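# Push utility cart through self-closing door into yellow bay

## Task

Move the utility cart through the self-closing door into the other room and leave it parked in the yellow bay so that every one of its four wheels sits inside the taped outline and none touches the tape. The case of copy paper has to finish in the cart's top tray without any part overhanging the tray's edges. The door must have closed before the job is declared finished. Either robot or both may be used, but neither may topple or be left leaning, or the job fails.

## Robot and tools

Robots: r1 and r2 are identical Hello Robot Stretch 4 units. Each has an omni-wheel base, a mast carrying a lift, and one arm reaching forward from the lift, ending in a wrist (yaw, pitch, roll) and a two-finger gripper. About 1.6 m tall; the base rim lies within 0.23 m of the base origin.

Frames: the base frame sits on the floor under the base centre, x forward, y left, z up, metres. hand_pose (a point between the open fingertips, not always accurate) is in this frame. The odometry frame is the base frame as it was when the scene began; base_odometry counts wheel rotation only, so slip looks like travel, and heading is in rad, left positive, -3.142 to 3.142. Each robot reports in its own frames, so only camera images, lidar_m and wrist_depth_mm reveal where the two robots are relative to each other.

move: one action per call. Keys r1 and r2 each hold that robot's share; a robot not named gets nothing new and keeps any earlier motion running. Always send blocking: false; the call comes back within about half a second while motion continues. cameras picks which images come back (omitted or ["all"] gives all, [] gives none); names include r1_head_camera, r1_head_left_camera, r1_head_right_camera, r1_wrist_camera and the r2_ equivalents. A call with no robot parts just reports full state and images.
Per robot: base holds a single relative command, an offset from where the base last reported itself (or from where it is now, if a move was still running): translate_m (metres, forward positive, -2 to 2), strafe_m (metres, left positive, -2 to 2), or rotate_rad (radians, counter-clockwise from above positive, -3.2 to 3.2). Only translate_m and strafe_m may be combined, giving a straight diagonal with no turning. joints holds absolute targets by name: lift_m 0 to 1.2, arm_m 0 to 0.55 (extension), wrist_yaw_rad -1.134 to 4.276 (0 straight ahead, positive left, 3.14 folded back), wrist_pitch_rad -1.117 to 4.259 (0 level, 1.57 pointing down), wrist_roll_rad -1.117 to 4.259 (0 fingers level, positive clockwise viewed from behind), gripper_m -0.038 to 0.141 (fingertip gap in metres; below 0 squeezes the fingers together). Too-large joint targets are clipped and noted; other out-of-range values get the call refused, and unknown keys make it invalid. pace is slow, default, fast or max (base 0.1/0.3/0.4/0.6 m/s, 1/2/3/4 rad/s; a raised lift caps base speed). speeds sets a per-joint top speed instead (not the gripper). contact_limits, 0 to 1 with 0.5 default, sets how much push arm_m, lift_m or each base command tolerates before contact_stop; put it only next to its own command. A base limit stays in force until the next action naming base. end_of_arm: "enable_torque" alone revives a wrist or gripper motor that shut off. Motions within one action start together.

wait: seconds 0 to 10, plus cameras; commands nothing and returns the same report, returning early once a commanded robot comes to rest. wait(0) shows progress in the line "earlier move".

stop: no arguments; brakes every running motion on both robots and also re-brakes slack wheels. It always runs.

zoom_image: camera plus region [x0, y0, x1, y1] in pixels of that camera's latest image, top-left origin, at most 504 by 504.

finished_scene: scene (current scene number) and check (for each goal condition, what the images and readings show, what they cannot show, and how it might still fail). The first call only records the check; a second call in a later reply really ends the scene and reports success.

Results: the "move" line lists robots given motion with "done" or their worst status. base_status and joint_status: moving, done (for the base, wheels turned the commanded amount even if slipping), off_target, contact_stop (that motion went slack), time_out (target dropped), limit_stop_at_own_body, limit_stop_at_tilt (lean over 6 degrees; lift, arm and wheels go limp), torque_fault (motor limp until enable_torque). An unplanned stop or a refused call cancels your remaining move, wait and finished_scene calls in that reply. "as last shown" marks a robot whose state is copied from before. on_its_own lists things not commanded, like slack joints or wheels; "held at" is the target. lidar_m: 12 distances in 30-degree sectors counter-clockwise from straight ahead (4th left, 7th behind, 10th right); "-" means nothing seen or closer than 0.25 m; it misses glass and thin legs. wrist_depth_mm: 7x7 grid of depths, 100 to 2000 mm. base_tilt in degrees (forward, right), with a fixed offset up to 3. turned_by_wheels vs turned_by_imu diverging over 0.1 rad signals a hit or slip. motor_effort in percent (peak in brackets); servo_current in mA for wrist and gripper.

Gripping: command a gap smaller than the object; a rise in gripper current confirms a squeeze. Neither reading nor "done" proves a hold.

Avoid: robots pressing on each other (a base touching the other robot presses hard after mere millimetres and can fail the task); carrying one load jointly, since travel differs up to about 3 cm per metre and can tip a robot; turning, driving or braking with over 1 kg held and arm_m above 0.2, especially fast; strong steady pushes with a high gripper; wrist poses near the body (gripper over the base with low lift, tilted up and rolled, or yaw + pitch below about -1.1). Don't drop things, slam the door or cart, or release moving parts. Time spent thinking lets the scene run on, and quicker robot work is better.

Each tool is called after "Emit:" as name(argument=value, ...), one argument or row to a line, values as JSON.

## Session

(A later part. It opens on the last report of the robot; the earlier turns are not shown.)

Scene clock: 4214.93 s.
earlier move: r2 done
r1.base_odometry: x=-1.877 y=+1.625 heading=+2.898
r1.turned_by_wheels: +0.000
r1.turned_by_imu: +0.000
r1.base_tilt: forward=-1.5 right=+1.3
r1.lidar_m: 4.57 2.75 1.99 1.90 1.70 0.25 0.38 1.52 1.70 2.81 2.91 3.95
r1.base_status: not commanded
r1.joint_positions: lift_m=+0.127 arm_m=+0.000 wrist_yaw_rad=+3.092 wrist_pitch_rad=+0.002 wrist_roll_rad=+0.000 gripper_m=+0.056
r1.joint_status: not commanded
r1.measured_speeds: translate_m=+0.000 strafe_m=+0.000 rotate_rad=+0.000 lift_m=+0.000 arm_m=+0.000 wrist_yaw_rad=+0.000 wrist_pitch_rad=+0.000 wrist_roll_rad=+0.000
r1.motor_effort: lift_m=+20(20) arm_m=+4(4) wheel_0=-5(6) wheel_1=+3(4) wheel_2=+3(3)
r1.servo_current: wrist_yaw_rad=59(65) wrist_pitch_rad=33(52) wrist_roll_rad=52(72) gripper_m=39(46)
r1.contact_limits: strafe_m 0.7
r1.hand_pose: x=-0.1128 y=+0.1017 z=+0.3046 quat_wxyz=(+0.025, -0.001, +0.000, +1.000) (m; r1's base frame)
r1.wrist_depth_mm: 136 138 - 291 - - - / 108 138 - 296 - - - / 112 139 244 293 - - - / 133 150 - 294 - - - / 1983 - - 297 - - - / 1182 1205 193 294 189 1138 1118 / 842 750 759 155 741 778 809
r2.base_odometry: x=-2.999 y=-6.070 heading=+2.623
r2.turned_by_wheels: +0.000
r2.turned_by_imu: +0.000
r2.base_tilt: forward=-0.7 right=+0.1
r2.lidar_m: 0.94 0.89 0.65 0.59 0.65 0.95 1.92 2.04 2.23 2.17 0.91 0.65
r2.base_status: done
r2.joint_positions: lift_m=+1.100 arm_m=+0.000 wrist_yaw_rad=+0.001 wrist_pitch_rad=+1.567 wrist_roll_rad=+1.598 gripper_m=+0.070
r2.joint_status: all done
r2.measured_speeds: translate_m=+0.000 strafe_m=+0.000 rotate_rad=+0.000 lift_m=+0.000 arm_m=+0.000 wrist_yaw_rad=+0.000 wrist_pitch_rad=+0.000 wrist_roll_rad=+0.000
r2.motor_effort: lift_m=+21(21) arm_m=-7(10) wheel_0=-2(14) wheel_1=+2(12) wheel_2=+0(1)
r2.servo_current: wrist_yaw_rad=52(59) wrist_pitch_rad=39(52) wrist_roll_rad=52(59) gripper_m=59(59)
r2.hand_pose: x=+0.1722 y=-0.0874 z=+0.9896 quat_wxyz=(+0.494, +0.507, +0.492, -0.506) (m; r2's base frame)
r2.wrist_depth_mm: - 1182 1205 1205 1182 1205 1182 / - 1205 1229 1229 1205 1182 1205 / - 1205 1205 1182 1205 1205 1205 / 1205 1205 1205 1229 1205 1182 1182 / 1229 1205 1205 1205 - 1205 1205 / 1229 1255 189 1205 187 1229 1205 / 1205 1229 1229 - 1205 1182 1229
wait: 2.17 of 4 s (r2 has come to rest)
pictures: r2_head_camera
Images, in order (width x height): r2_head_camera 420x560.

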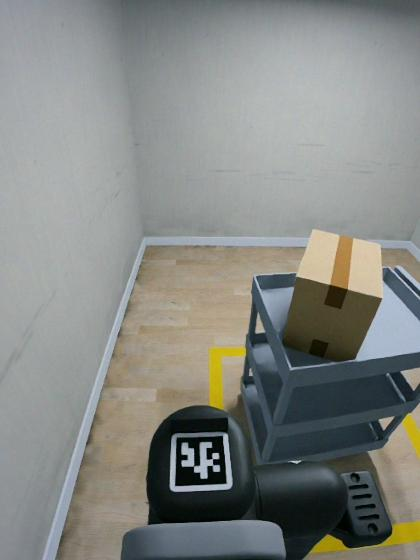

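Emit:
move(
  r2={"base": {"translate_m": 0.17, "strafe_m": -0.683}, "joints": {"gripper_m": 0.0}},
  blocking=false,
  cameras=[],
)

Emit:
wait(
  seconds=6,
  cameras=["r2_wrist_camera", "r2_head_camera"],
)

Scene clock: 4286.13 s.
move: r2 moving
r1.base_odometry: x=-1.877 y=+1.625 heading=+2.898
r1.turned_by_wheels: +0.000
r1.turned_by_imu: +0.000
r1.base_tilt: forward=-1.6 right=+1.3
r1.lidar_m: 4.59 2.77 2.01 1.91 1.69 0.25 0.39 1.54 1.74 2.82 2.92 3.91
r1.base_status: not commanded
r1.joint_positions: lift_m=+0.127 arm_m=+0.000 wrist_yaw_rad=+3.092 wrist_pitch_rad=+0.002 wrist_roll_rad=+0.000 gripper_m=+0.056
r1.joint_status: not commanded
r1.measured_speeds: translate_m=+0.000 strafe_m=+0.000 rotate_rad=+0.000 lift_m=+0.000 arm_m=+0.000 wrist_yaw_rad=+0.000 wrist_pitch_rad=+0.000 wrist_roll_rad=+0.000
r1.motor_effort: lift_m=+20(20) arm_m=+4(4) wheel_0=-6(6) wheel_1=+4(4) wheel_2=+3(3)
r1.servo_current: wrist_yaw_rad=39(46) wrist_pitch_rad=46(52) wrist_roll_rad=52(52) gripper_m=39(46)
r1.contact_limits: strafe_m 0.7
r1.hand_pose: x=-0.1128 y=+0.1017 z=+0.3046 quat_wxyz=(+0.025, -0.001, +0.000, +1.000) (m; r1's base frame)
r1.wrist_depth_mm: 136 138 - 294 - - - / 108 138 - 296 - - - / 112 139 244 293 - - - / 134 150 - 296 - - - / 1983 - - 296 - - - / 1182 1182 194 296 189 1138 1138 / 842 750 750 155 741 768 809
r2.base_odometry: x=-2.990 y=-6.039 heading=+2.623
r2.turned_by_wheels: -0.001
r2.turned_by_imu: +0.000
r2.base_tilt: forward=-0.6 right=+0.1
r2.lidar_m: 0.83 0.91 0.68 0.65 0.70 0.99 1.93 2.05 2.19 2.13 0.90 0.61
r2.base_status: translate_m moving; strafe_m moving
r2.joint_positions: lift_m=+1.100 arm_m=+0.000 wrist_yaw_rad=+0.001 wrist_pitch_rad=+1.567 wrist_roll_rad=+1.598 gripper_m=+0.051
r2.joint_status: gripper_m moving
r2.measured_speeds: translate_m=+0.032 strafe_m=-0.122 rotate_rad=+0.003 lift_m=+0.000 arm_m=+0.000 wrist_yaw_rad=+0.000 wrist_pitch_rad=+0.000 wrist_roll_rad=+0.000
r2.motor_effort: lift_m=+21(21) arm_m=-6(7) wheel_0=+10(12) wheel_1=-9(11) wheel_2=-9(9)
r2.servo_current: wrist_yaw_rad=46(52) wrist_pitch_rad=46(46) wrist_roll_rad=46(52) gripper_m=124(124)
r2.hand_pose: x=+0.1722 y=-0.0874 z=+0.9896 quat_wxyz=(+0.494, +0.507, +0.492, -0.506) (m; r2's base frame)
r2.wrist_depth_mm: - 1182 1182 1205 1182 1205 1182 / - 1205 1205 1205 1182 1205 1182 / - 1182 1205 1205 1182 1182 1205 / 1255 1229 1205 1229 1182 1205 1205 / 1205 1205 1205 1205 - 1205 1205 / 1229 1229 195 1205 189 1205 1205 / 1229 1229 1205 - - 1229 1229
pictures: none
No camera images: "cameras" was empty.

Scene clock: 4289.43 s.
earlier move: r2 done
r1.base_odometry: x=-1.877 y=+1.625 heading=+2.898
r1.turned_by_wheels: +0.000
r1.turned_by_imu: +0.000
r1.base_tilt: forward=-1.6 right=+1.3
r1.lidar_m: 4.60 2.75 1.99 1.92 1.72 0.25 0.39 1.53 1.73 2.80 2.90 3.96
r1.base_status: not commanded
r1.joint_positions: lift_m=+0.127 arm_m=+0.000 wrist_yaw_rad=+3.092 wrist_pitch_rad=+0.002 wrist_roll_rad=+0.000 gripper_m=+0.056
r1.joint_status: not commanded
r1.measured_speeds: translate_m=+0.000 strafe_m=+0.000 rotate_rad=+0.000 lift_m=+0.000 arm_m=+0.000 wrist_yaw_rad=+0.000 wrist_pitch_rad=+0.000 wrist_roll_rad=+0.000
r1.motor_effort: lift_m=+20(20) arm_m=+4(4) wheel_0=-5(6) wheel_1=+4(4) wheel_2=+3(3)
r1.servo_current: wrist_yaw_rad=59(85) wrist_pitch_rad=39(52) wrist_roll_rad=52(65) gripper_m=46(52)
r1.contact_limits: strafe_m 0.7
r1.hand_pose: x=-0.1128 y=+0.1017 z=+0.3046 quat_wxyz=(+0.025, -0.001, +0.000, +1.000) (m; r1's base frame)
r1.wrist_depth_mm: 136 137 - 294 - - - / 108 138 - 294 - - - / 112 139 244 294 - - - / 133 150 - 296 - - - / 1921 - - 297 - - - / 1182 1182 195 298 189 1160 1098 / 842 759 750 155 750 759 809
r2.base_odometry: x=-2.808 y=-5.393 heading=+2.623
r2.turned_by_wheels: +0.000
r2.turned_by_imu: +0.001
r2.base_tilt: forward=-0.7 right=+0.1
r2.lidar_m: 0.44 0.47 1.32 1.28 1.38 1.95 2.10 2.08 1.55 1.51 1.69 0.47
r2.base_status: done
r2.joint_positions: lift_m=+1.100 arm_m=+0.000 wrist_yaw_rad=+0.001 wrist_pitch_rad=+1.567 wrist_roll_rad=+1.598 gripper_m=+0.001
r2.joint_status: all done
r2.measured_speeds: translate_m=+0.000 strafe_m=+0.000 rotate_rad=+0.000 lift_m=+0.000 arm_m=+0.000 wrist_yaw_rad=+0.000 wrist_pitch_rad=+0.000 wrist_roll_rad=+0.000
r2.motor_effort: lift_m=+21(21) arm_m=-7(7) wheel_0=+0(15) wheel_1=-3(11) wheel_2=-4(9)
r2.servo_current: wrist_yaw_rad=52(65) wrist_pitch_rad=39(46) wrist_roll_rad=46(59) gripper_m=59(150)
r2.hand_pose: x=+0.1722 y=-0.0874 z=+0.9896 quat_wxyz=(+0.494, +0.507, +0.492, -0.506) (m; r2's base frame)
r2.wrist_depth_mm: 1205 1205 1205 1229 1205 1229 1182 / 1182 1205 1229 1182 1182 1205 1205 / 1205 1205 1205 1205 1205 1229 1205 / 421 - 1205 1205 1182 1205 1205 / 410 - 1205 1205 - 1205 1205 / 399 - 186 193 183 1205 1205 / 394 - - - - 1182 1205
wait: 3.30 of 6 s (r2 has come to rest)
pictures: r2_head_camera, r2_wrist_camera
Images, in order (width x height): r2_head_camera 420x560, r2_wrist_camera 616x392.

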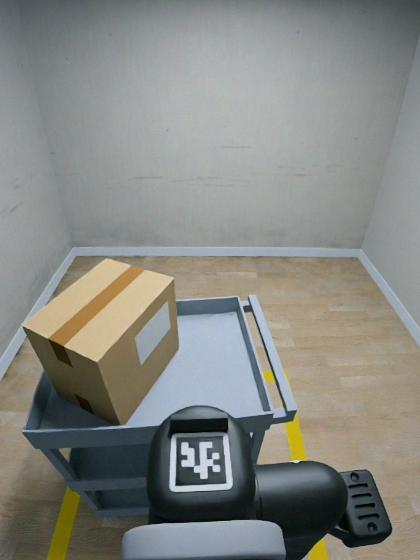

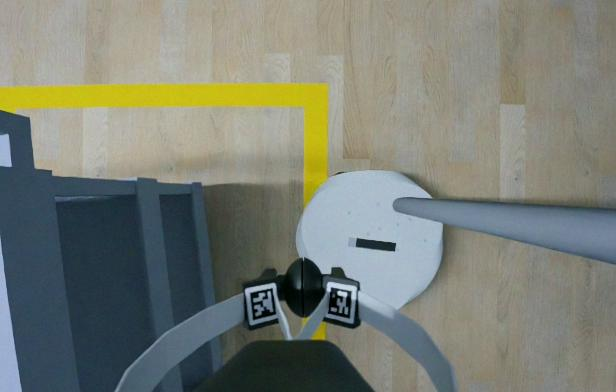

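Emit:
move(
  r2={"joints": {"arm_m": 0.505}},
  blocking=false,
  cameras=[],
)

Emit:
wait(
  seconds=4,
  cameras=["r2_wrist_camera"],
)

Scene clock: 4294.37 s.
move: r2 moving
r1.base_odometry: x=-1.877 y=+1.625 heading=+2.898
r1.turned_by_wheels: +0.000
r1.turned_by_imu: +0.000
r1.base_tilt: forward=-1.5 right=+1.3
r1.lidar_m: 4.60 2.73 2.01 1.91 1.69 0.25 0.39 1.50 1.70 2.82 2.92 3.94
r1.base_status: not commanded
r1.joint_positions: lift_m=+0.127 arm_m=+0.000 wrist_yaw_rad=+3.092 wrist_pitch_rad=+0.002 wrist_roll_rad=+0.000 gripper_m=+0.056
r1.joint_status: not commanded
r1.measured_speeds: translate_m=+0.000 strafe_m=+0.000 rotate_rad=+0.000 lift_m=+0.000 arm_m=+0.000 wrist_yaw_rad=+0.000 wrist_pitch_rad=+0.000 wrist_roll_rad=+0.000
r1.motor_effort: lift_m=+20(20) arm_m=+4(4) wheel_0=-5(6) wheel_1=+4(4) wheel_2=+3(3)
r1.servo_current: wrist_yaw_rad=52(59) wrist_pitch_rad=39(46) wrist_roll_rad=46(59) gripper_m=46(52)
r1.contact_limits: strafe_m 0.7
r1.hand_pose: x=-0.1128 y=+0.1017 z=+0.3046 quat_wxyz=(+0.025, -0.001, +0.000, +1.000) (m; r1's base frame)
r1.wrist_depth_mm: 135 138 - 291 - - - / 108 138 - 296 - - - / 112 138 243 294 - - - / 133 150 - 293 - - - / 1983 - - 297 - - - / 1205 1182 195 296 189 1160 1138 / 854 759 768 155 741 778 820
r2.base_odometry: x=-2.808 y=-5.393 heading=+2.623
r2.turned_by_wheels: +0.000
r2.turned_by_imu: +0.000
r2.base_tilt: forward=-0.7 right=+0.1
r2.lidar_m: 0.45 0.46 1.34 1.29 1.39 1.92 2.11 2.09 1.56 1.54 1.67 0.47
r2.base_status: not commanded
r2.joint_positions: lift_m=+1.100 arm_m=+0.051 wrist_yaw_rad=+0.001 wrist_pitch_rad=+1.567 wrist_roll_rad=+1.598 gripper_m=+0.001
r2.joint_status: arm_m moving
r2.measured_speeds: translate_m=+0.000 strafe_m=+0.000 rotate_rad=+0.000 lift_m=+0.000 arm_m=+0.195 wrist_yaw_rad=+0.000 wrist_pitch_rad=+0.000 wrist_roll_rad=+0.000
r2.motor_effort: lift_m=+21(21) arm_m=+6(10) wheel_0=+0(0) wheel_1=-4(4) wheel_2=-4(4)
r2.servo_current: wrist_yaw_rad=52(52) wrist_pitch_rad=39(46) wrist_roll_rad=52(59) gripper_m=59(65)
r2.hand_pose: x=+0.2225 y=-0.0874 z=+0.9896 quat_wxyz=(+0.494, +0.507, +0.492, -0.506) (m; r2's base frame)
r2.wrist_depth_mm: 1205 1205 1229 1205 1205 1205 1182 / 1182 1182 1182 1205 1182 1182 1182 / 384 1205 1205 1229 1205 1205 1205 / 382 1205 1205 1182 - 1205 1182 / 387 - 1229 1205 - 1205 1205 / 382 - 186 194 173 1229 1205 / 375 123 - - - 1229 1205
pictures: none
No camera images: "cameras" was empty.

Scene clock: 4296.40 s.
earlier move: r2 done
r1.base_odometry: x=-1.877 y=+1.625 heading=+2.898
r1.turned_by_wheels: +0.000
r1.turned_by_imu: +0.000
r1.base_tilt: forward=-1.6 right=+1.3
r1.lidar_m: 4.59 2.77 1.98 1.91 1.69 0.25 0.39 1.54 1.70 2.81 2.93 3.95
r1.base_status: not commanded
r1.joint_positions: lift_m=+0.127 arm_m=+0.000 wrist_yaw_rad=+3.092 wrist_pitch_rad=+0.002 wrist_roll_rad=+0.000 gripper_m=+0.056
r1.joint_status: not commanded
r1.measured_speeds: translate_m=+0.000 strafe_m=+0.000 rotate_rad=+0.000 lift_m=+0.000 arm_m=+0.000 wrist_yaw_rad=+0.000 wrist_pitch_rad=+0.000 wrist_roll_rad=+0.000
r1.motor_effort: lift_m=+20(20) arm_m=+4(4) wheel_0=-5(6) wheel_1=+4(4) wheel_2=+3(3)
r1.servo_current: wrist_yaw_rad=52(65) wrist_pitch_rad=39(46) wrist_roll_rad=39(65) gripper_m=39(52)
r1.contact_limits: strafe_m 0.7
r1.hand_pose: x=-0.1128 y=+0.1017 z=+0.3046 quat_wxyz=(+0.025, -0.001, +0.000, +1.000) (m; r1's base frame)
r1.wrist_depth_mm: 136 138 - 294 - - - / 108 138 - 294 - - - / 112 138 243 291 - - - / 133 150 - 294 - - - / 1983 - - 297 - - - / 1205 1182 194 297 189 1160 1118 / 854 750 759 156 750 778 809
r2.base_odometry: x=-2.808 y=-5.393 heading=+2.623
r2.turned_by_wheels: +0.000
r2.turned_by_imu: +0.000
r2.base_tilt: forward=-0.7 right=+0.1
r2.lidar_m: 0.44 0.46 1.35 1.29 1.38 1.96 2.12 2.07 1.55 1.52 1.69 0.50
r2.base_status: not commanded
r2.joint_positions: lift_m=+1.100 arm_m=+0.505 wrist_yaw_rad=+0.001 wrist_pitch_rad=+1.567 wrist_roll_rad=+1.598 gripper_m=+0.001
r2.joint_status: all done
r2.measured_speeds: translate_m=+0.000 strafe_m=+0.000 rotate_rad=+0.000 lift_m=+0.000 arm_m=+0.000 wrist_yaw_rad=+0.000 wrist_pitch_rad=+0.000 wrist_roll_rad=+0.000
r2.motor_effort: lift_m=+20(21) arm_m=+7(13) wheel_0=+0(0) wheel_1=-4(4) wheel_2=-4(4)
r2.servo_current: wrist_yaw_rad=46(59) wrist_pitch_rad=39(46) wrist_roll_rad=52(65) gripper_m=59(65)
r2.hand_pose: x=+0.6768 y=-0.0874 z=+0.9896 quat_wxyz=(+0.494, +0.507, +0.492, -0.506) (m; r2's base frame)
r2.wrist_depth_mm: 1205 1205 1205 1182 1182 1182 1205 / 1229 1205 1205 1205 1205 1182 1182 / 1229 353 366 1205 1205 397 1182 / 404 418 402 - - 364 - / 1205 - - - - 399 - / 1205 - 185 192 173 389 1182 / 1229 124 - - - 364 1182
wait: 2.03 of 4 s (r2 has come to rest)
pictures: r2_wrist_camera
Images, in order (width x height): r2_wrist_camera 616x392.

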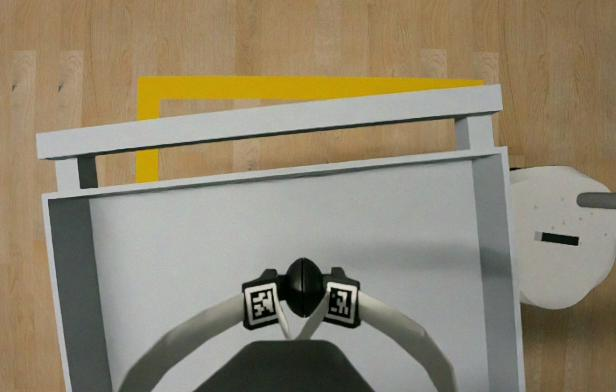

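Emit:
move(
  blocking=false,
  cameras=["r2_wrist_camera", "r2_head_camera"],
)

Scene clock: 4317.43 s.
r1.base_odometry: x=-1.877 y=+1.625 heading=+2.898
r1.turned_by_wheels: +0.000
r1.turned_by_imu: +0.000
r1.base_tilt: forward=-1.6 right=+1.3
r1.lidar_m: 4.59 2.73 1.98 1.91 1.70 0.25 0.37 1.52 1.71 2.79 2.91 3.92
r1.base_status: not commanded
r1.joint_positions: lift_m=+0.127 arm_m=+0.000 wrist_yaw_rad=+3.092 wrist_pitch_rad=+0.002 wrist_roll_rad=+0.000 gripper_m=+0.056
r1.joint_status: not commanded
r1.measured_speeds: translate_m=+0.000 strafe_m=+0.000 rotate_rad=+0.000 lift_m=+0.000 arm_m=+0.000 wrist_yaw_rad=+0.000 wrist_pitch_rad=+0.000 wrist_roll_rad=+0.000
r1.motor_effort: lift_m=+20(20) arm_m=+4(4) wheel_0=-5(6) wheel_1=+4(4) wheel_2=+3(3)
r1.servo_current: wrist_yaw_rad=46(65) wrist_pitch_rad=39(46) wrist_roll_rad=52(65) gripper_m=46(52)
r1.contact_limits: strafe_m 0.7
r1.hand_pose: x=-0.1128 y=+0.1017 z=+0.3046 quat_wxyz=(+0.025, -0.001, +0.000, +1.000) (m; r1's base frame)
r1.wrist_depth_mm: 135 138 - 294 - - - / 108 138 - 296 - - - / 112 138 242 294 - - - / 133 150 - 296 - - - / 1921 - - 296 - - - / 1182 1205 194 294 189 1160 1118 / 866 759 750 156 741 778 820
r2.base_odometry: x=-2.808 y=-5.393 heading=+2.623
r2.turned_by_wheels: +0.000
r2.turned_by_imu: +0.000
r2.base_tilt: forward=-0.7 right=+0.1
r2.lidar_m: 0.45 0.47 1.32 1.27 1.39 1.95 2.12 2.08 1.55 1.55 1.68 0.48
r2.base_status: not commanded
r2.joint_positions: lift_m=+1.100 arm_m=+0.505 wrist_yaw_rad=+0.001 wrist_pitch_rad=+1.567 wrist_roll_rad=+1.598 gripper_m=+0.001
r2.joint_status: all done
r2.measured_speeds: translate_m=+0.000 strafe_m=+0.000 rotate_rad=+0.000 lift_m=+0.000 arm_m=+0.000 wrist_yaw_rad=+0.000 wrist_pitch_rad=+0.000 wrist_roll_rad=+0.000
r2.motor_effort: lift_m=+21(21) arm_m=+7(13) wheel_0=+0(0) wheel_1=-4(4) wheel_2=-4(4)
r2.servo_current: wrist_yaw_rad=46(59) wrist_pitch_rad=46(46) wrist_roll_rad=59(65) gripper_m=52(65)
r2.hand_pose: x=+0.6768 y=-0.0874 z=+0.9896 quat_wxyz=(+0.494, +0.507, +0.492, -0.506) (m; r2's base frame)
r2.wrist_depth_mm: 1205 1205 1205 1205 1229 1182 1205 / 1205 1205 1205 1182 1205 1182 1182 / 1205 351 362 1205 1229 394 1182 / 404 418 399 - - 366 - / 1229 - - - - 402 - / 1229 - 185 191 173 389 1205 / 1229 125 - - - 364 1205
pictures: r2_head_camera, r2_wrist_camera
Images, in order (width x height): r2_head_camera 420x560, r2_wrist_camera 616x392.

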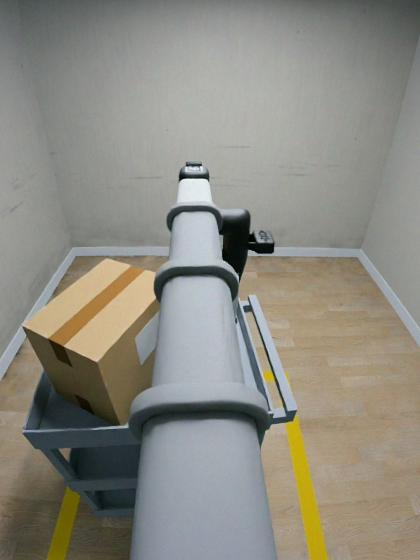

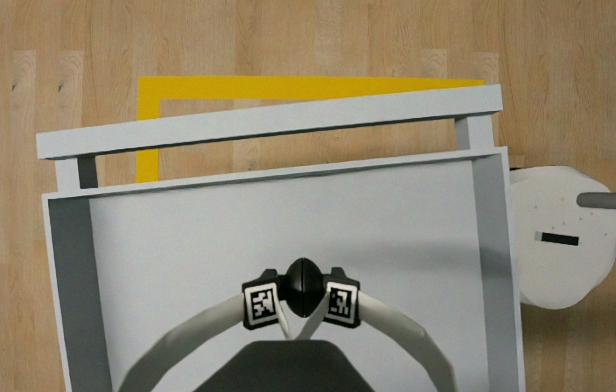

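Emit:
move(
  r2={"joints": {"lift_m": 0.968}, "pace": "default", "contact_limits": {"lift_m": 0.2}},
  blocking=false,
  cameras=[],
)

Emit:
wait(
  seconds=3,
  cameras=["r2_wrist_camera"],
)

Scene clock: 4334.53 s.
move: r2 moving
r1.base_odometry: x=-1.877 y=+1.625 heading=+2.898
r1.turned_by_wheels: +0.000
r1.turned_by_imu: +0.000
r1.base_tilt: forward=-1.6 right=+1.3
r1.lidar_m: 4.60 2.75 2.00 1.92 1.71 0.25 0.41 1.53 1.69 2.82 2.87 3.92
r1.base_status: not commanded
r1.joint_positions: lift_m=+0.127 arm_m=+0.000 wrist_yaw_rad=+3.092 wrist_pitch_rad=+0.002 wrist_roll_rad=+0.000 gripper_m=+0.056
r1.joint_status: not commanded
r1.measured_speeds: translate_m=+0.000 strafe_m=+0.000 rotate_rad=+0.000 lift_m=+0.000 arm_m=+0.000 wrist_yaw_rad=+0.000 wrist_pitch_rad=+0.000 wrist_roll_rad=+0.000
r1.motor_effort: lift_m=+20(20) arm_m=+4(4) wheel_0=-5(6) wheel_1=+4(4) wheel_2=+3(3)
r1.servo_current: wrist_yaw_rad=72(72) wrist_pitch_rad=39(46) wrist_roll_rad=52(59) gripper_m=46(46)
r1.contact_limits: strafe_m 0.7
r1.hand_pose: x=-0.1128 y=+0.1017 z=+0.3046 quat_wxyz=(+0.025, -0.001, +0.000, +1.000) (m; r1's base frame)
r1.wrist_depth_mm: 136 138 - 291 - - - / 108 138 - 296 - - - / 112 139 243 294 - - - / 133 150 - 296 - - - / 1921 - - 297 - - - / 1205 1229 195 296 189 1138 1138 / 854 759 750 156 759 768 809
r2.base_odometry: x=-2.808 y=-5.393 heading=+2.623
r2.turned_by_wheels: +0.000
r2.turned_by_imu: +0.000
r2.base_tilt: forward=-0.7 right=+0.1
r2.lidar_m: 0.45 0.46 1.32 1.28 1.36 1.96 2.12 2.09 1.55 1.52 1.69 0.48
r2.base_status: not commanded
r2.joint_positions: lift_m=+1.062 arm_m=+0.505 wrist_yaw_rad=+0.001 wrist_pitch_rad=+1.567 wrist_roll_rad=+1.598 gripper_m=+0.001
r2.joint_status: lift_m moving
r2.measured_speeds: translate_m=+0.000 strafe_m=+0.000 rotate_rad=+0.000 lift_m=-0.146 arm_m=+0.000 wrist_yaw_rad=+0.000 wrist_pitch_rad=+0.000 wrist_roll_rad=+0.000
r2.motor_effort: lift_m=+13(18) arm_m=+7(7) wheel_0=+0(0) wheel_1=-3(4) wheel_2=-4(4)
r2.servo_current: wrist_yaw_rad=46(52) wrist_pitch_rad=46(46) wrist_roll_rad=46(52) gripper_m=59(65)
r2.contact_limits: lift_m 0.2
r2.hand_pose: x=+0.6768 y=-0.0874 z=+0.9522 quat_wxyz=(+0.494, +0.507, +0.492, -0.506) (m; r2's base frame)
r2.wrist_depth_mm: 1160 1182 1182 1138 1138 1138 1160 / 1182 1182 1160 1182 317 330 1160 / 325 320 1182 1182 1160 340 1138 / 345 1160 347 - - 342 - / 362 - - - - 370 - / 364 - 185 192 173 357 1182 / 362 - - - - - 1160
pictures: none
No camera images: "cameras" was empty.

Scene clock: 4335.63 s.
earlier move: r2 done
r1.base_odometry: x=-1.877 y=+1.625 heading=+2.898
r1.turned_by_wheels: +0.000
r1.turned_by_imu: +0.000
r1.base_tilt: forward=-1.6 right=+1.3
r1.lidar_m: 4.59 2.79 1.99 1.91 1.69 0.25 0.38 1.51 1.72 2.81 2.91 3.94
r1.base_status: not commanded
r1.joint_positions: lift_m=+0.127 arm_m=+0.000 wrist_yaw_rad=+3.092 wrist_pitch_rad=+0.002 wrist_roll_rad=+0.000 gripper_m=+0.056
r1.joint_status: not commanded
r1.measured_speeds: translate_m=+0.000 strafe_m=+0.000 rotate_rad=+0.000 lift_m=+0.000 arm_m=+0.000 wrist_yaw_rad=+0.000 wrist_pitch_rad=+0.000 wrist_roll_rad=+0.000
r1.motor_effort: lift_m=+20(20) arm_m=+4(4) wheel_0=-5(6) wheel_1=+4(4) wheel_2=+3(3)
r1.servo_current: wrist_yaw_rad=59(72) wrist_pitch_rad=33(52) wrist_roll_rad=52(72) gripper_m=46(46)
r1.contact_limits: strafe_m 0.7
r1.hand_pose: x=-0.1128 y=+0.1017 z=+0.3046 quat_wxyz=(+0.025, -0.001, +0.000, +1.000) (m; r1's base frame)
r1.wrist_depth_mm: 136 138 - 293 - - - / 108 138 - 294 - - - / 112 139 244 296 - - - / 133 150 - 296 - - - / 1983 - - 297 - - - / 1205 1229 195 296 190 1182 1118 / 854 750 759 155 741 768 820
r2.base_odometry: x=-2.808 y=-5.393 heading=+2.623
r2.turned_by_wheels: +0.000
r2.turned_by_imu: +0.000
r2.base_tilt: forward=-0.7 right=+0.1
r2.lidar_m: 0.43 0.46 1.32 1.29 1.36 1.97 2.12 2.05 1.53 1.52 1.68 0.50
r2.base_status: not commanded
r2.joint_positions: lift_m=+0.968 arm_m=+0.505 wrist_yaw_rad=+0.001 wrist_pitch_rad=+1.567 wrist_roll_rad=+1.598 gripper_m=+0.001
r2.joint_status: all done
r2.measured_speeds: translate_m=+0.000 strafe_m=+0.000 rotate_rad=+0.000 lift_m=+0.000 arm_m=+0.000 wrist_yaw_rad=+0.000 wrist_pitch_rad=+0.000 wrist_roll_rad=+0.000
r2.motor_effort: lift_m=+14(18) arm_m=+7(8) wheel_0=+0(1) wheel_1=-4(4) wheel_2=-4(4)
r2.servo_current: wrist_yaw_rad=46(59) wrist_pitch_rad=39(52) wrist_roll_rad=46(65) gripper_m=65(65)
r2.contact_limits: lift_m 0.2
r2.hand_pose: x=+0.6768 y=-0.0874 z=+0.8581 quat_wxyz=(+0.494, +0.507, +0.492, -0.506) (m; r2's base frame)
r2.wrist_depth_mm: 1078 1098 1060 1060 1078 1042 1060 / 220 221 220 218 222 235 240 / 1078 1078 1078 1060 1078 281 248 / 279 221 - - - - 267 / - - - - - - 272 / - - 185 191 173 - 278 / - - - - - - 282
wait: 1.10 of 3 s (r2 has come to rest)
pictures: r2_wrist_camera
Images, in order (width x height): r2_wrist_camera 616x392.

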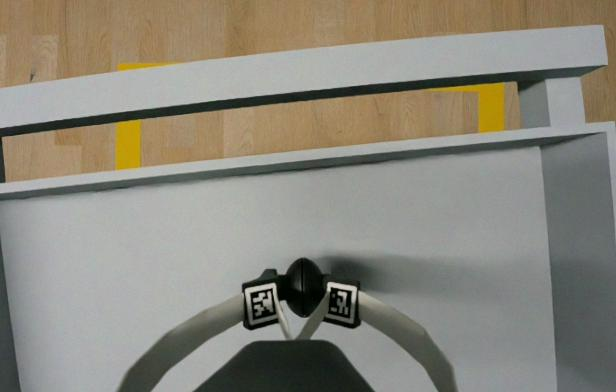

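Emit:
move(
  r2={"base": {"strafe_m": -0.105}, "pace": "slow", "contact_limits": {"strafe_m": 0.4}},
  blocking=false,
  cameras=[],
)

Emit:
wait(
  seconds=4,
  cameras=["r2_wrist_camera"],
)

Scene clock: 4353.53 s.
move: r2 moving
r1.base_odometry: x=-1.877 y=+1.625 heading=+2.898
r1.turned_by_wheels: +0.000
r1.turned_by_imu: +0.000
r1.base_tilt: forward=-1.6 right=+1.3
r1.lidar_m: 4.60 2.75 2.00 1.90 1.69 0.25 0.37 1.53 1.72 2.82 2.94 3.95
r1.base_status: not commanded
r1.joint_positions: lift_m=+0.127 arm_m=+0.000 wrist_yaw_rad=+3.092 wrist_pitch_rad=+0.002 wrist_roll_rad=+0.000 gripper_m=+0.056
r1.joint_status: not commanded
r1.measured_speeds: translate_m=+0.000 strafe_m=+0.000 rotate_rad=+0.000 lift_m=+0.000 arm_m=+0.000 wrist_yaw_rad=+0.000 wrist_pitch_rad=+0.000 wrist_roll_rad=+0.000
r1.motor_effort: lift_m=+20(20) arm_m=+4(4) wheel_0=-5(6) wheel_1=+4(4) wheel_2=+3(3)
r1.servo_current: wrist_yaw_rad=52(59) wrist_pitch_rad=46(46) wrist_roll_rad=59(59) gripper_m=39(46)
r1.contact_limits: strafe_m 0.7
r1.hand_pose: x=-0.1128 y=+0.1017 z=+0.3046 quat_wxyz=(+0.025, -0.001, +0.000, +1.000) (m; r1's base frame)
r1.wrist_depth_mm: 135 137 - 293 - - - / 108 138 - 294 - - - / 112 138 245 294 - - - / 134 150 - 294 - - - / 1983 - - 296 - - - / 1160 1205 194 296 189 1138 1138 / 854 759 750 155 741 788 820
r2.base_odometry: x=-2.801 y=-5.380 heading=+2.622
r2.turned_by_wheels: +0.000
r2.turned_by_imu: +0.000
r2.base_tilt: forward=-0.6 right=+0.1
r2.lidar_m: 0.44 0.46 1.36 1.31 1.38 2.00 2.11 2.05 1.55 1.53 1.69 0.46
r2.base_status: strafe_m moving
r2.joint_positions: lift_m=+0.968 arm_m=+0.505 wrist_yaw_rad=+0.001 wrist_pitch_rad=+1.567 wrist_roll_rad=+1.598 gripper_m=+0.001
r2.joint_status: not commanded
r2.measured_speeds: translate_m=+0.000 strafe_m=-0.056 rotate_rad=-0.002 lift_m=+0.000 arm_m=+0.000 wrist_yaw_rad=+0.000 wrist_pitch_rad=+0.000 wrist_roll_rad=+0.000
r2.motor_effort: lift_m=+14(14) arm_m=+7(8) wheel_0=+5(9) wheel_1=-8(10) wheel_2=+0(2)
r2.servo_current: wrist_yaw_rad=46(59) wrist_pitch_rad=46(46) wrist_roll_rad=39(52) gripper_m=59(59)
r2.contact_limits: lift_m 0.2; strafe_m 0.4
r2.hand_pose: x=+0.6768 y=-0.0874 z=+0.8581 quat_wxyz=(+0.494, +0.507, +0.492, -0.506) (m; r2's base frame)
r2.wrist_depth_mm: 1078 1098 1098 1060 1078 1042 1060 / 1078 1078 219 219 218 217 216 / 221 244 1078 1078 1060 1078 242 / 1098 1078 1078 242 - - 268 / - - - - - - 273 / - - 185 192 173 - 276 / - - - - - - 281
pictures: none
No camera images: "cameras" was empty.

Scene clock: 4355.23 s.
earlier move: r2 done
r1.base_odometry: x=-1.877 y=+1.625 heading=+2.898
r1.turned_by_wheels: +0.000
r1.turned_by_imu: +0.000
r1.base_tilt: forward=-1.6 right=+1.3
r1.lidar_m: 4.60 2.75 2.01 1.92 1.70 0.25 0.37 1.52 1.72 2.82 2.92 3.95
r1.base_status: not commanded
r1.joint_positions: lift_m=+0.127 arm_m=+0.000 wrist_yaw_rad=+3.092 wrist_pitch_rad=+0.002 wrist_roll_rad=+0.000 gripper_m=+0.056
r1.joint_status: not commanded
r1.measured_speeds: translate_m=+0.000 strafe_m=+0.000 rotate_rad=+0.000 lift_m=+0.000 arm_m=+0.000 wrist_yaw_rad=+0.000 wrist_pitch_rad=+0.000 wrist_roll_rad=+0.000
r1.motor_effort: lift_m=+20(20) arm_m=+4(4) wheel_0=-6(6) wheel_1=+4(4) wheel_2=+3(3)
r1.servo_current: wrist_yaw_rad=52(59) wrist_pitch_rad=52(52) wrist_roll_rad=65(65) gripper_m=39(52)
r1.contact_limits: strafe_m 0.7
r1.hand_pose: x=-0.1128 y=+0.1017 z=+0.3046 quat_wxyz=(+0.025, -0.001, +0.000, +1.000) (m; r1's base frame)
r1.wrist_depth_mm: 136 138 - 293 - - - / 108 138 - 296 - - - / 112 139 244 294 - - - / 133 150 - 297 - - - / 1921 - - 297 - - - / 1205 1229 195 296 189 1138 1098 / 854 750 750 156 741 768 820
r2.base_odometry: x=-2.756 y=-5.302 heading=+2.623
r2.turned_by_wheels: +0.000
r2.turned_by_imu: +0.001
r2.base_tilt: forward=-0.7 right=+0.1
r2.lidar_m: 0.43 0.44 0.61 1.38 1.49 2.08 2.12 1.88 1.45 1.43 1.60 0.47
r2.base_status: done
r2.joint_positions: lift_m=+0.968 arm_m=+0.505 wrist_yaw_rad=+0.001 wrist_pitch_rad=+1.568 wrist_roll_rad=+1.598 gripper_m=+0.001
r2.joint_status: not commanded
r2.measured_speeds: translate_m=+0.000 strafe_m=+0.000 rotate_rad=+0.000 lift_m=+0.000 arm_m=+0.000 wrist_yaw_rad=+0.000 wrist_pitch_rad=+0.000 wrist_roll_rad=+0.000
r2.motor_effort: lift_m=+14(14) arm_m=+7(8) wheel_0=+3(19) wheel_1=-6(10) wheel_2=+6(7)
r2.servo_current: wrist_yaw_rad=46(59) wrist_pitch_rad=46(46) wrist_roll_rad=46(65) gripper_m=59(65)
r2.contact_limits: lift_m 0.2; strafe_m 0.4
r2.hand_pose: x=+0.6767 y=-0.0874 z=+0.8581 quat_wxyz=(+0.494, +0.507, +0.493, -0.506) (m; r2's base frame)
r2.wrist_depth_mm: 1098 1078 1060 1078 1078 1060 1060 / 1098 1060 1060 1078 1060 1060 1078 / 1078 1078 1098 218 219 218 242 / 220 220 615 946 1060 1025 244 / 278 265 227 220 227 - 287 / - - 185 192 174 - 281 / - - - - - - -
wait: 1.70 of 4 s (r2 has come to rest)
pictures: r2_wrist_camera
Images, in order (width x height): r2_wrist_camera 616x392.

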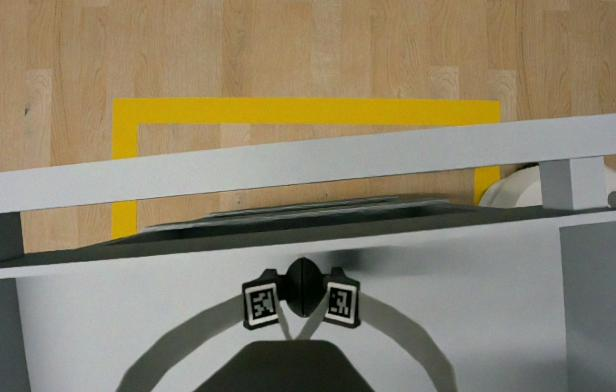

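Emit:
move(
  r2={"base": {"strafe_m": 0.025}, "pace": "slow"},
  blocking=false,
  cameras=[],
)

Emit:
wait(
  seconds=2,
  cameras=[],
)

Emit:
move(
  r2={"joints": {"lift_m": 1.1}},
  blocking=false,
  cameras=[],
)

Emit:
wait(
  seconds=3,
  cameras=["r2_wrist_camera"],
)

Scene clock: 4366.00 s.
move: r2 moving
r1.base_odometry: x=-1.877 y=+1.625 heading=+2.898
r1.turned_by_wheels: +0.000
r1.turned_by_imu: +0.000
r1.base_tilt: forward=-1.5 right=+1.3
r1.lidar_m: 4.60 2.78 2.01 1.91 1.69 0.25 0.39 1.51 1.71 2.81 2.94 3.97
r1.base_status: not commanded
r1.joint_positions: lift_m=+0.127 arm_m=+0.000 wrist_yaw_rad=+3.092 wrist_pitch_rad=+0.002 wrist_roll_rad=+0.000 gripper_m=+0.056
r1.joint_status: not commanded
r1.measured_speeds: translate_m=+0.000 strafe_m=+0.000 rotate_rad=+0.000 lift_m=+0.000 arm_m=+0.000 wrist_yaw_rad=+0.000 wrist_pitch_rad=+0.000 wrist_roll_rad=+0.000
r1.motor_effort: lift_m=+20(20) arm_m=+4(5) wheel_0=-6(6) wheel_1=+3(4) wheel_2=+3(3)
r1.servo_current: wrist_yaw_rad=33(59) wrist_pitch_rad=39(52) wrist_roll_rad=46(59) gripper_m=33(46)
r1.contact_limits: strafe_m 0.7
r1.hand_pose: x=-0.1128 y=+0.1017 z=+0.3046 quat_wxyz=(+0.025, -0.001, +0.000, +1.000) (m; r1's base frame)
r1.wrist_depth_mm: 136 137 - 293 - - - / 108 138 - 294 - - - / 112 138 243 294 - - - / 134 150 - 297 - - - / - - - 297 - - - / 1229 1205 194 294 189 1160 1138 / 854 759 750 155 741 768 820
r2.base_odometry: x=-2.763 y=-5.314 heading=+2.623
r2.turned_by_wheels: +0.000
r2.turned_by_imu: +0.000
r2.base_tilt: forward=-0.6 right=+0.1
r2.lidar_m: 0.43 0.46 0.61 1.37 1.45 2.06 2.10 1.95 1.47 1.46 1.61 0.47
r2.base_status: strafe_m moving
r2.joint_positions: lift_m=+0.968 arm_m=+0.505 wrist_yaw_rad=+0.001 wrist_pitch_rad=+1.568 wrist_roll_rad=+1.598 gripper_m=+0.001
r2.joint_status: not commanded
r2.measured_speeds: translate_m=+0.001 strafe_m=+0.054 rotate_rad=-0.004 lift_m=+0.000 arm_m=+0.000 wrist_yaw_rad=+0.000 wrist_pitch_rad=+0.000 wrist_roll_rad=+0.000
r2.motor_effort: lift_m=+14(14) arm_m=+7(7) wheel_0=-9(9) wheel_1=+7(8) wheel_2=-1(6)
r2.servo_current: wrist_yaw_rad=39(46) wrist_pitch_rad=39(46) wrist_roll_rad=39(59) gripper_m=59(65)
r2.contact_limits: lift_m 0.2
r2.hand_pose: x=+0.6767 y=-0.0874 z=+0.8581 quat_wxyz=(+0.494, +0.507, +0.493, -0.506) (m; r2's base frame)
r2.wrist_depth_mm: 1078 1078 1078 1060 1098 1042 1060 / 1078 1078 1060 1060 1042 1060 1078 / 1078 220 220 219 218 219 228 / 279 1078 1078 1078 591 452 243 / 262 271 220 220 - - 289 / - - 185 193 173 - 281 / - - - - - - -
pictures: none
No camera images: "cameras" was empty.

Scene clock: 4366.73 s.
earlier move: r2 done
r1.base_odometry: x=-1.877 y=+1.625 heading=+2.898
r1.turned_by_wheels: +0.000
r1.turned_by_imu: +0.000
r1.base_tilt: forward=-1.6 right=+1.3
r1.lidar_m: 4.60 2.76 2.01 1.91 1.70 0.25 0.39 1.51 1.70 2.82 2.91 3.96
r1.base_status: not commanded
r1.joint_positions: lift_m=+0.127 arm_m=+0.000 wrist_yaw_rad=+3.092 wrist_pitch_rad=+0.002 wrist_roll_rad=+0.000 gripper_m=+0.056
r1.joint_status: not commanded
r1.measured_speeds: translate_m=+0.000 strafe_m=+0.000 rotate_rad=+0.000 lift_m=+0.000 arm_m=+0.000 wrist_yaw_rad=+0.000 wrist_pitch_rad=+0.000 wrist_roll_rad=+0.000
r1.motor_effort: lift_m=+20(20) arm_m=+4(5) wheel_0=-6(6) wheel_1=+4(4) wheel_2=+3(3)
r1.servo_current: wrist_yaw_rad=39(65) wrist_pitch_rad=39(52) wrist_roll_rad=39(59) gripper_m=39(46)
r1.contact_limits: strafe_m 0.7
r1.hand_pose: x=-0.1128 y=+0.1017 z=+0.3046 quat_wxyz=(+0.025, -0.001, +0.000, +1.000) (m; r1's base frame)
r1.wrist_depth_mm: 136 138 - 291 - - - / 108 138 - 296 - - - / 112 138 244 294 - - - / 133 150 - 296 - - - / - - - 296 - - - / 1205 1205 194 294 189 1138 1138 / 854 750 750 155 750 768 809
r2.base_odometry: x=-2.769 y=-5.323 heading=+2.623
r2.turned_by_wheels: +0.000
r2.turned_by_imu: +0.000
r2.base_tilt: forward=-0.7 right=+0.0
r2.lidar_m: 0.44 0.44 0.58 1.35 1.44 2.06 2.11 1.95 1.47 1.44 1.61 0.48
r2.base_status: done
r2.joint_positions: lift_m=+0.968 arm_m=+0.505 wrist_yaw_rad=+0.001 wrist_pitch_rad=+1.568 wrist_roll_rad=+1.598 gripper_m=+0.001
r2.joint_status: not commanded
r2.measured_speeds: translate_m=+0.000 strafe_m=+0.000 rotate_rad=+0.000 lift_m=+0.000 arm_m=+0.000 wrist_yaw_rad=+0.000 wrist_pitch_rad=+0.000 wrist_roll_rad=+0.000
r2.motor_effort: lift_m=+14(14) arm_m=+7(7) wheel_0=-4(9) wheel_1=+4(8) wheel_2=+0(6)
r2.servo_current: wrist_yaw_rad=46(52) wrist_pitch_rad=46(46) wrist_roll_rad=52(59) gripper_m=59(65)
r2.contact_limits: lift_m 0.2
r2.hand_pose: x=+0.6767 y=-0.0874 z=+0.8581 quat_wxyz=(+0.494, +0.507, +0.493, -0.506) (m; r2's base frame)
r2.wrist_depth_mm: 1060 1078 1060 1078 1060 1060 1060 / 1078 1078 1078 1078 1060 1078 1060 / 220 220 220 219 1078 1042 254 / 1078 1078 1098 1060 1078 220 273 / - - - - - - 289 / - - 185 192 173 - 283 / - - - - - - -
wait: 0.73 of 2 s (r2 has come to rest)
pictures: none
No camera images: "cameras" was empty.

Scene clock: 4367.23 s.
move: r2 moving
r1.base_odometry: x=-1.877 y=+1.625 heading=+2.898
r1.turned_by_wheels: +0.000
r1.turned_by_imu: +0.000
r1.base_tilt: forward=-1.6 right=+1.3
r1.lidar_m: 4.59 2.74 2.00 1.91 1.70 0.25 0.41 1.50 1.69 2.81 2.91 3.91
r1.base_status: not commanded
r1.joint_positions: lift_m=+0.127 arm_m=+0.000 wrist_yaw_rad=+3.092 wrist_pitch_rad=+0.002 wrist_roll_rad=+0.000 gripper_m=+0.056
r1.joint_status: not commanded
r1.measured_speeds: translate_m=+0.000 strafe_m=+0.000 rotate_rad=+0.000 lift_m=+0.000 arm_m=+0.000 wrist_yaw_rad=+0.000 wrist_pitch_rad=+0.000 wrist_roll_rad=+0.000
r1.motor_effort: lift_m=+20(20) arm_m=+4(4) wheel_0=-5(6) wheel_1=+4(4) wheel_2=+3(3)
r1.servo_current: wrist_yaw_rad=72(72) wrist_pitch_rad=39(46) wrist_roll_rad=52(59) gripper_m=39(46)
r1.contact_limits: strafe_m 0.7
r1.hand_pose: x=-0.1128 y=+0.1017 z=+0.3046 quat_wxyz=(+0.025, -0.001, +0.000, +1.000) (m; r1's base frame)
r1.wrist_depth_mm: 135 138 - 294 - - - / 107 138 - 293 - - - / 112 139 244 293 - - - / 133 150 - 294 - - - / 1983 - - 296 - - - / 1229 1205 195 297 189 1160 1118 / 854 768 741 156 750 768 809
r2.base_odometry: x=-2.769 y=-5.323 heading=+2.623
r2.turned_by_wheels: +0.000
r2.turned_by_imu: +0.000
r2.base_tilt: forward=-0.6 right=+0.1
r2.lidar_m: 0.44 0.47 0.61 1.36 1.44 2.08 2.11 1.95 1.47 1.46 1.62 0.46
r2.base_status: not commanded
r2.joint_positions: lift_m=+1.006 arm_m=+0.505 wrist_yaw_rad=+0.001 wrist_pitch_rad=+1.568 wrist_roll_rad=+1.598 gripper_m=+0.001
r2.joint_status: lift_m moving
r2.measured_speeds: translate_m=+0.000 strafe_m=+0.000 rotate_rad=+0.000 lift_m=+0.146 arm_m=+0.000 wrist_yaw_rad=+0.000 wrist_pitch_rad=+0.000 wrist_roll_rad=+0.000
r2.motor_effort: lift_m=+24(25) arm_m=+7(7) wheel_0=-3(3) wheel_1=+5(5) wheel_2=+0(0)
r2.servo_current: wrist_yaw_rad=46(52) wrist_pitch_rad=46(46) wrist_roll_rad=39(52) gripper_m=65(65)
r2.hand_pose: x=+0.6767 y=-0.0874 z=+0.8955 quat_wxyz=(+0.494, +0.507, +0.493, -0.506) (m; r2's base frame)
r2.wrist_depth_mm: 1098 1078 1098 1078 1118 1098 1118 / 1098 1098 1118 1098 1118 1098 1098 / 1098 253 252 252 268 301 274 / 293 1098 1098 1098 1098 306 287 / 294 - - - - - 294 / 303 - 185 192 173 - 312 / 300 - - - - - 319
pictures: none
No camera images: "cameras" was empty.

Scene clock: 4368.33 s.
earlier move: r2 done
r1.base_odometry: x=-1.877 y=+1.625 heading=+2.898
r1.turned_by_wheels: +0.000
r1.turned_by_imu: +0.000
r1.base_tilt: forward=-1.6 right=+1.3
r1.lidar_m: 4.58 2.76 2.00 1.91 1.68 0.25 0.39 1.51 1.70 2.82 2.91 3.92
r1.base_status: not commanded
r1.joint_positions: lift_m=+0.127 arm_m=+0.000 wrist_yaw_rad=+3.092 wrist_pitch_rad=+0.002 wrist_roll_rad=+0.000 gripper_m=+0.056
r1.joint_status: not commanded
r1.measured_speeds: translate_m=+0.000 strafe_m=+0.000 rotate_rad=+0.000 lift_m=+0.000 arm_m=+0.000 wrist_yaw_rad=+0.000 wrist_pitch_rad=+0.000 wrist_roll_rad=+0.000
r1.motor_effort: lift_m=+20(20) arm_m=+4(4) wheel_0=-6(6) wheel_1=+4(4) wheel_2=+3(3)
r1.servo_current: wrist_yaw_rad=39(72) wrist_pitch_rad=39(52) wrist_roll_rad=65(65) gripper_m=39(46)
r1.contact_limits: strafe_m 0.7
r1.hand_pose: x=-0.1128 y=+0.1017 z=+0.3046 quat_wxyz=(+0.025, -0.001, +0.000, +1.000) (m; r1's base frame)
r1.wrist_depth_mm: 136 138 - 293 - - - / 108 138 - 294 - - - / 112 139 245 294 - - - / 133 150 - 296 - - - / 1921 - - 297 - - - / 1182 1182 195 297 190 1160 1138 / 831 759 759 156 741 778 809
r2.base_odometry: x=-2.769 y=-5.323 heading=+2.623
r2.turned_by_wheels: +0.000
r2.turned_by_imu: +0.000
r2.base_tilt: forward=-0.7 right=+0.1
r2.lidar_m: 0.42 0.45 0.64 1.37 1.45 2.10 2.11 1.98 1.47 1.46 1.61 0.46
r2.base_status: not commanded
r2.joint_positions: lift_m=+1.100 arm_m=+0.505 wrist_yaw_rad=+0.001 wrist_pitch_rad=+1.568 wrist_roll_rad=+1.598 gripper_m=+0.001
r2.joint_status: all done
r2.measured_speeds: translate_m=+0.000 strafe_m=+0.000 rotate_rad=+0.000 lift_m=+0.000 arm_m=+0.000 wrist_yaw_rad=+0.000 wrist_pitch_rad=+0.000 wrist_roll_rad=+0.000
r2.motor_effort: lift_m=+21(25) arm_m=+7(7) wheel_0=-4(4) wheel_1=+5(5) wheel_2=+0(1)
r2.servo_current: wrist_yaw_rad=39(52) wrist_pitch_rad=33(52) wrist_roll_rad=59(59) gripper_m=59(65)
r2.hand_pose: x=+0.6767 y=-0.0874 z=+0.9896 quat_wxyz=(+0.494, +0.507, +0.493, -0.506) (m; r2's base frame)
r2.wrist_depth_mm: 1205 1182 1182 1205 1205 1205 1182 / 1205 1229 1229 1205 1205 1205 1182 / 1229 1205 349 349 351 349 1182 / 1229 410 1205 1205 1205 364 - / 1229 - - - - 377 - / 1205 397 185 192 174 404 1205 / 1205 377 - - - 389 1205
wait: 1.10 of 3 s (r2 has come to rest)
pictures: r2_wrist_camera
Images, in order (width x height): r2_wrist_camera 616x392.

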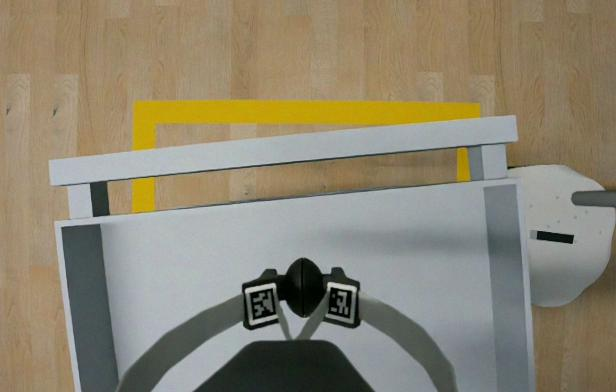

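Emit:
move(
  r2={"joints": {"arm_m": 0.0}},
  blocking=false,
  cameras=[],
)

Emit:
wait(
  seconds=4,
  cameras=["r2_head_camera", "r2_head_left_camera"],
)

Scene clock: 4377.37 s.
move: r2 moving
r1.base_odometry: x=-1.877 y=+1.625 heading=+2.898
r1.turned_by_wheels: +0.000
r1.turned_by_imu: +0.000
r1.base_tilt: forward=-1.6 right=+1.3
r1.lidar_m: 4.59 2.77 1.98 1.92 1.68 0.25 0.38 1.52 1.71 2.82 2.92 3.92
r1.base_status: not commanded
r1.joint_positions: lift_m=+0.127 arm_m=+0.000 wrist_yaw_rad=+3.092 wrist_pitch_rad=+0.002 wrist_roll_rad=+0.000 gripper_m=+0.056
r1.joint_status: not commanded
r1.measured_speeds: translate_m=+0.000 strafe_m=+0.000 rotate_rad=+0.000 lift_m=+0.000 arm_m=+0.000 wrist_yaw_rad=+0.000 wrist_pitch_rad=+0.000 wrist_roll_rad=+0.000
r1.motor_effort: lift_m=+20(20) arm_m=+4(4) wheel_0=-5(6) wheel_1=+4(4) wheel_2=+3(3)
r1.servo_current: wrist_yaw_rad=59(65) wrist_pitch_rad=39(46) wrist_roll_rad=39(52) gripper_m=39(46)
r1.contact_limits: strafe_m 0.7
r1.hand_pose: x=-0.1128 y=+0.1017 z=+0.3046 quat_wxyz=(+0.025, -0.001, +0.000, +1.000) (m; r1's base frame)
r1.wrist_depth_mm: 136 138 - 293 - - - / 108 138 - 294 - - - / 112 139 244 294 - - - / 133 150 - 297 - - - / 1863 - - 297 - - - / 1229 1205 195 297 189 1160 1138 / 854 750 750 155 759 759 809
r2.base_odometry: x=-2.769 y=-5.323 heading=+2.623
r2.turned_by_wheels: +0.000
r2.turned_by_imu: +0.000
r2.base_tilt: forward=-0.7 right=+0.1
r2.lidar_m: 0.44 0.45 0.62 1.36 1.45 2.06 2.12 1.97 1.43 1.43 1.60 0.47
r2.base_status: not commanded
r2.joint_positions: lift_m=+1.100 arm_m=+0.454 wrist_yaw_rad=+0.001 wrist_pitch_rad=+1.568 wrist_roll_rad=+1.598 gripper_m=+0.001
r2.joint_status: arm_m moving
r2.measured_speeds: translate_m=+0.000 strafe_m=+0.000 rotate_rad=+0.000 lift_m=+0.000 arm_m=-0.195 wrist_yaw_rad=+0.000 wrist_pitch_rad=+0.000 wrist_roll_rad=+0.000
r2.motor_effort: lift_m=+21(21) arm_m=-8(11) wheel_0=-4(4) wheel_1=+4(5) wheel_2=+0(1)
r2.servo_current: wrist_yaw_rad=52(65) wrist_pitch_rad=46(46) wrist_roll_rad=46(52) gripper_m=59(65)
r2.hand_pose: x=+0.6264 y=-0.0874 z=+0.9896 quat_wxyz=(+0.494, +0.507, +0.493, -0.506) (m; r2's base frame)
r2.wrist_depth_mm: 1229 1205 1205 1205 1205 1182 1160 / 1205 1205 1205 1205 1205 1182 1182 / 1205 1205 351 349 349 1182 1205 / 382 1205 1205 1205 1182 373 - / 399 - - - - 397 - / 389 - 185 191 173 413 1182 / 402 - - - - - 1229
pictures: none
No camera images: "cameras" was empty.

Scene clock: 4379.40 s.
earlier move: r2 done
r1.base_odometry: x=-1.877 y=+1.625 heading=+2.898
r1.turned_by_wheels: +0.000
r1.turned_by_imu: +0.000
r1.base_tilt: forward=-1.6 right=+1.3
r1.lidar_m: 4.60 2.74 2.01 1.91 1.68 0.25 0.39 1.52 1.72 2.82 2.90 3.93
r1.base_status: not commanded
r1.joint_positions: lift_m=+0.127 arm_m=+0.000 wrist_yaw_rad=+3.092 wrist_pitch_rad=+0.002 wrist_roll_rad=+0.000 gripper_m=+0.056
r1.joint_status: not commanded
r1.measured_speeds: translate_m=+0.000 strafe_m=+0.000 rotate_rad=+0.000 lift_m=+0.000 arm_m=+0.000 wrist_yaw_rad=+0.000 wrist_pitch_rad=+0.000 wrist_roll_rad=+0.000
r1.motor_effort: lift_m=+20(20) arm_m=+4(4) wheel_0=-6(6) wheel_1=+4(4) wheel_2=+3(3)
r1.servo_current: wrist_yaw_rad=59(72) wrist_pitch_rad=33(52) wrist_roll_rad=59(65) gripper_m=39(52)
r1.contact_limits: strafe_m 0.7
r1.hand_pose: x=-0.1128 y=+0.1017 z=+0.3046 quat_wxyz=(+0.025, -0.001, +0.000, +1.000) (m; r1's base frame)
r1.wrist_depth_mm: 136 137 - 294 - - - / 108 138 - 297 - - - / 112 138 243 294 - - - / 134 150 - 296 - - - / 1921 - - 296 - - - / 1205 1182 195 297 189 1138 1098 / 854 759 750 156 741 788 809
r2.base_odometry: x=-2.769 y=-5.323 heading=+2.623
r2.turned_by_wheels: +0.000
r2.turned_by_imu: +0.000
r2.base_tilt: forward=-0.7 right=+0.1
r2.lidar_m: 0.44 0.46 0.59 1.36 1.46 2.06 2.11 1.97 1.46 1.46 1.61 0.47
r2.base_status: not commanded
r2.joint_positions: lift_m=+1.100 arm_m=+0.000 wrist_yaw_rad=+0.001 wrist_pitch_rad=+1.568 wrist_roll_rad=+1.598 gripper_m=+0.001
r2.joint_status: all done
r2.measured_speeds: translate_m=+0.000 strafe_m=+0.000 rotate_rad=+0.000 lift_m=+0.000 arm_m=+0.000 wrist_yaw_rad=+0.000 wrist_pitch_rad=+0.000 wrist_roll_rad=+0.000
r2.motor_effort: lift_m=+21(21) arm_m=-7(11) wheel_0=-3(4) wheel_1=+4(5) wheel_2=+0(1)
r2.servo_current: wrist_yaw_rad=46(65) wrist_pitch_rad=39(46) wrist_roll_rad=52(59) gripper_m=52(72)
r2.hand_pose: x=+0.1721 y=-0.0874 z=+0.9896 quat_wxyz=(+0.494, +0.507, +0.493, -0.506) (m; r2's base frame)
r2.wrist_depth_mm: 1229 1205 1205 1205 1205 1205 1182 / 1205 1205 1205 1182 1229 1182 1182 / 1229 1229 1229 1229 1205 1205 1160 / 407 1205 1229 1205 1182 1205 1182 / 389 - 1205 1205 - 1205 1205 / 384 - 186 193 184 1205 1205 / 392 - - - - 1205 1205
wait: 2.03 of 4 s (r2 has come to rest)
pictures: r2_head_camera, r2_head_left_camera
Images, in order (width x height): r2_head_camera 420x560, r2_head_left_camera 420x672.

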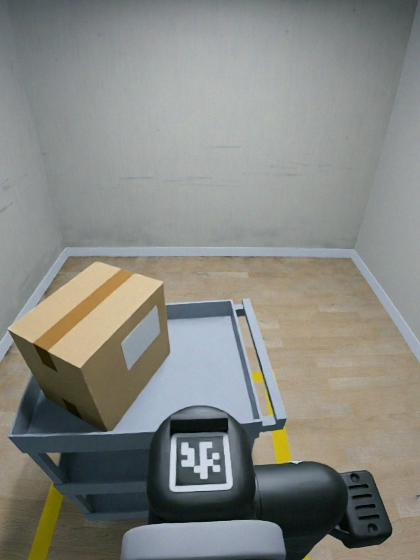

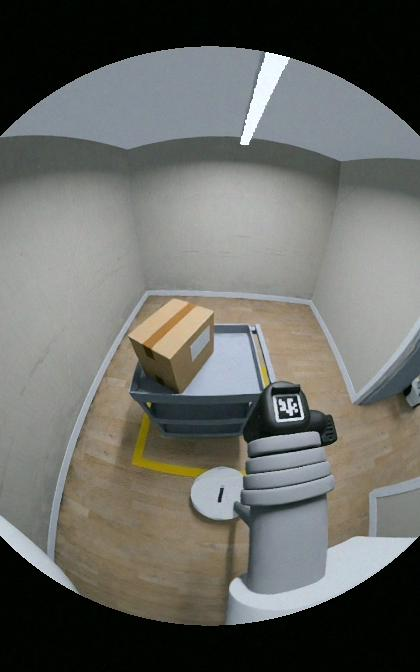

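Emit:
zoom_image(
  camera="r2_head_left_camera",
  region=[100, 270, 300, 530],
)

Scaled by 1.938 from the camera's 420x672 image, which has a finer 600x960 frame.

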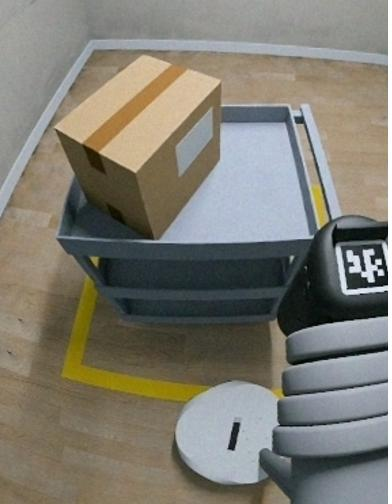

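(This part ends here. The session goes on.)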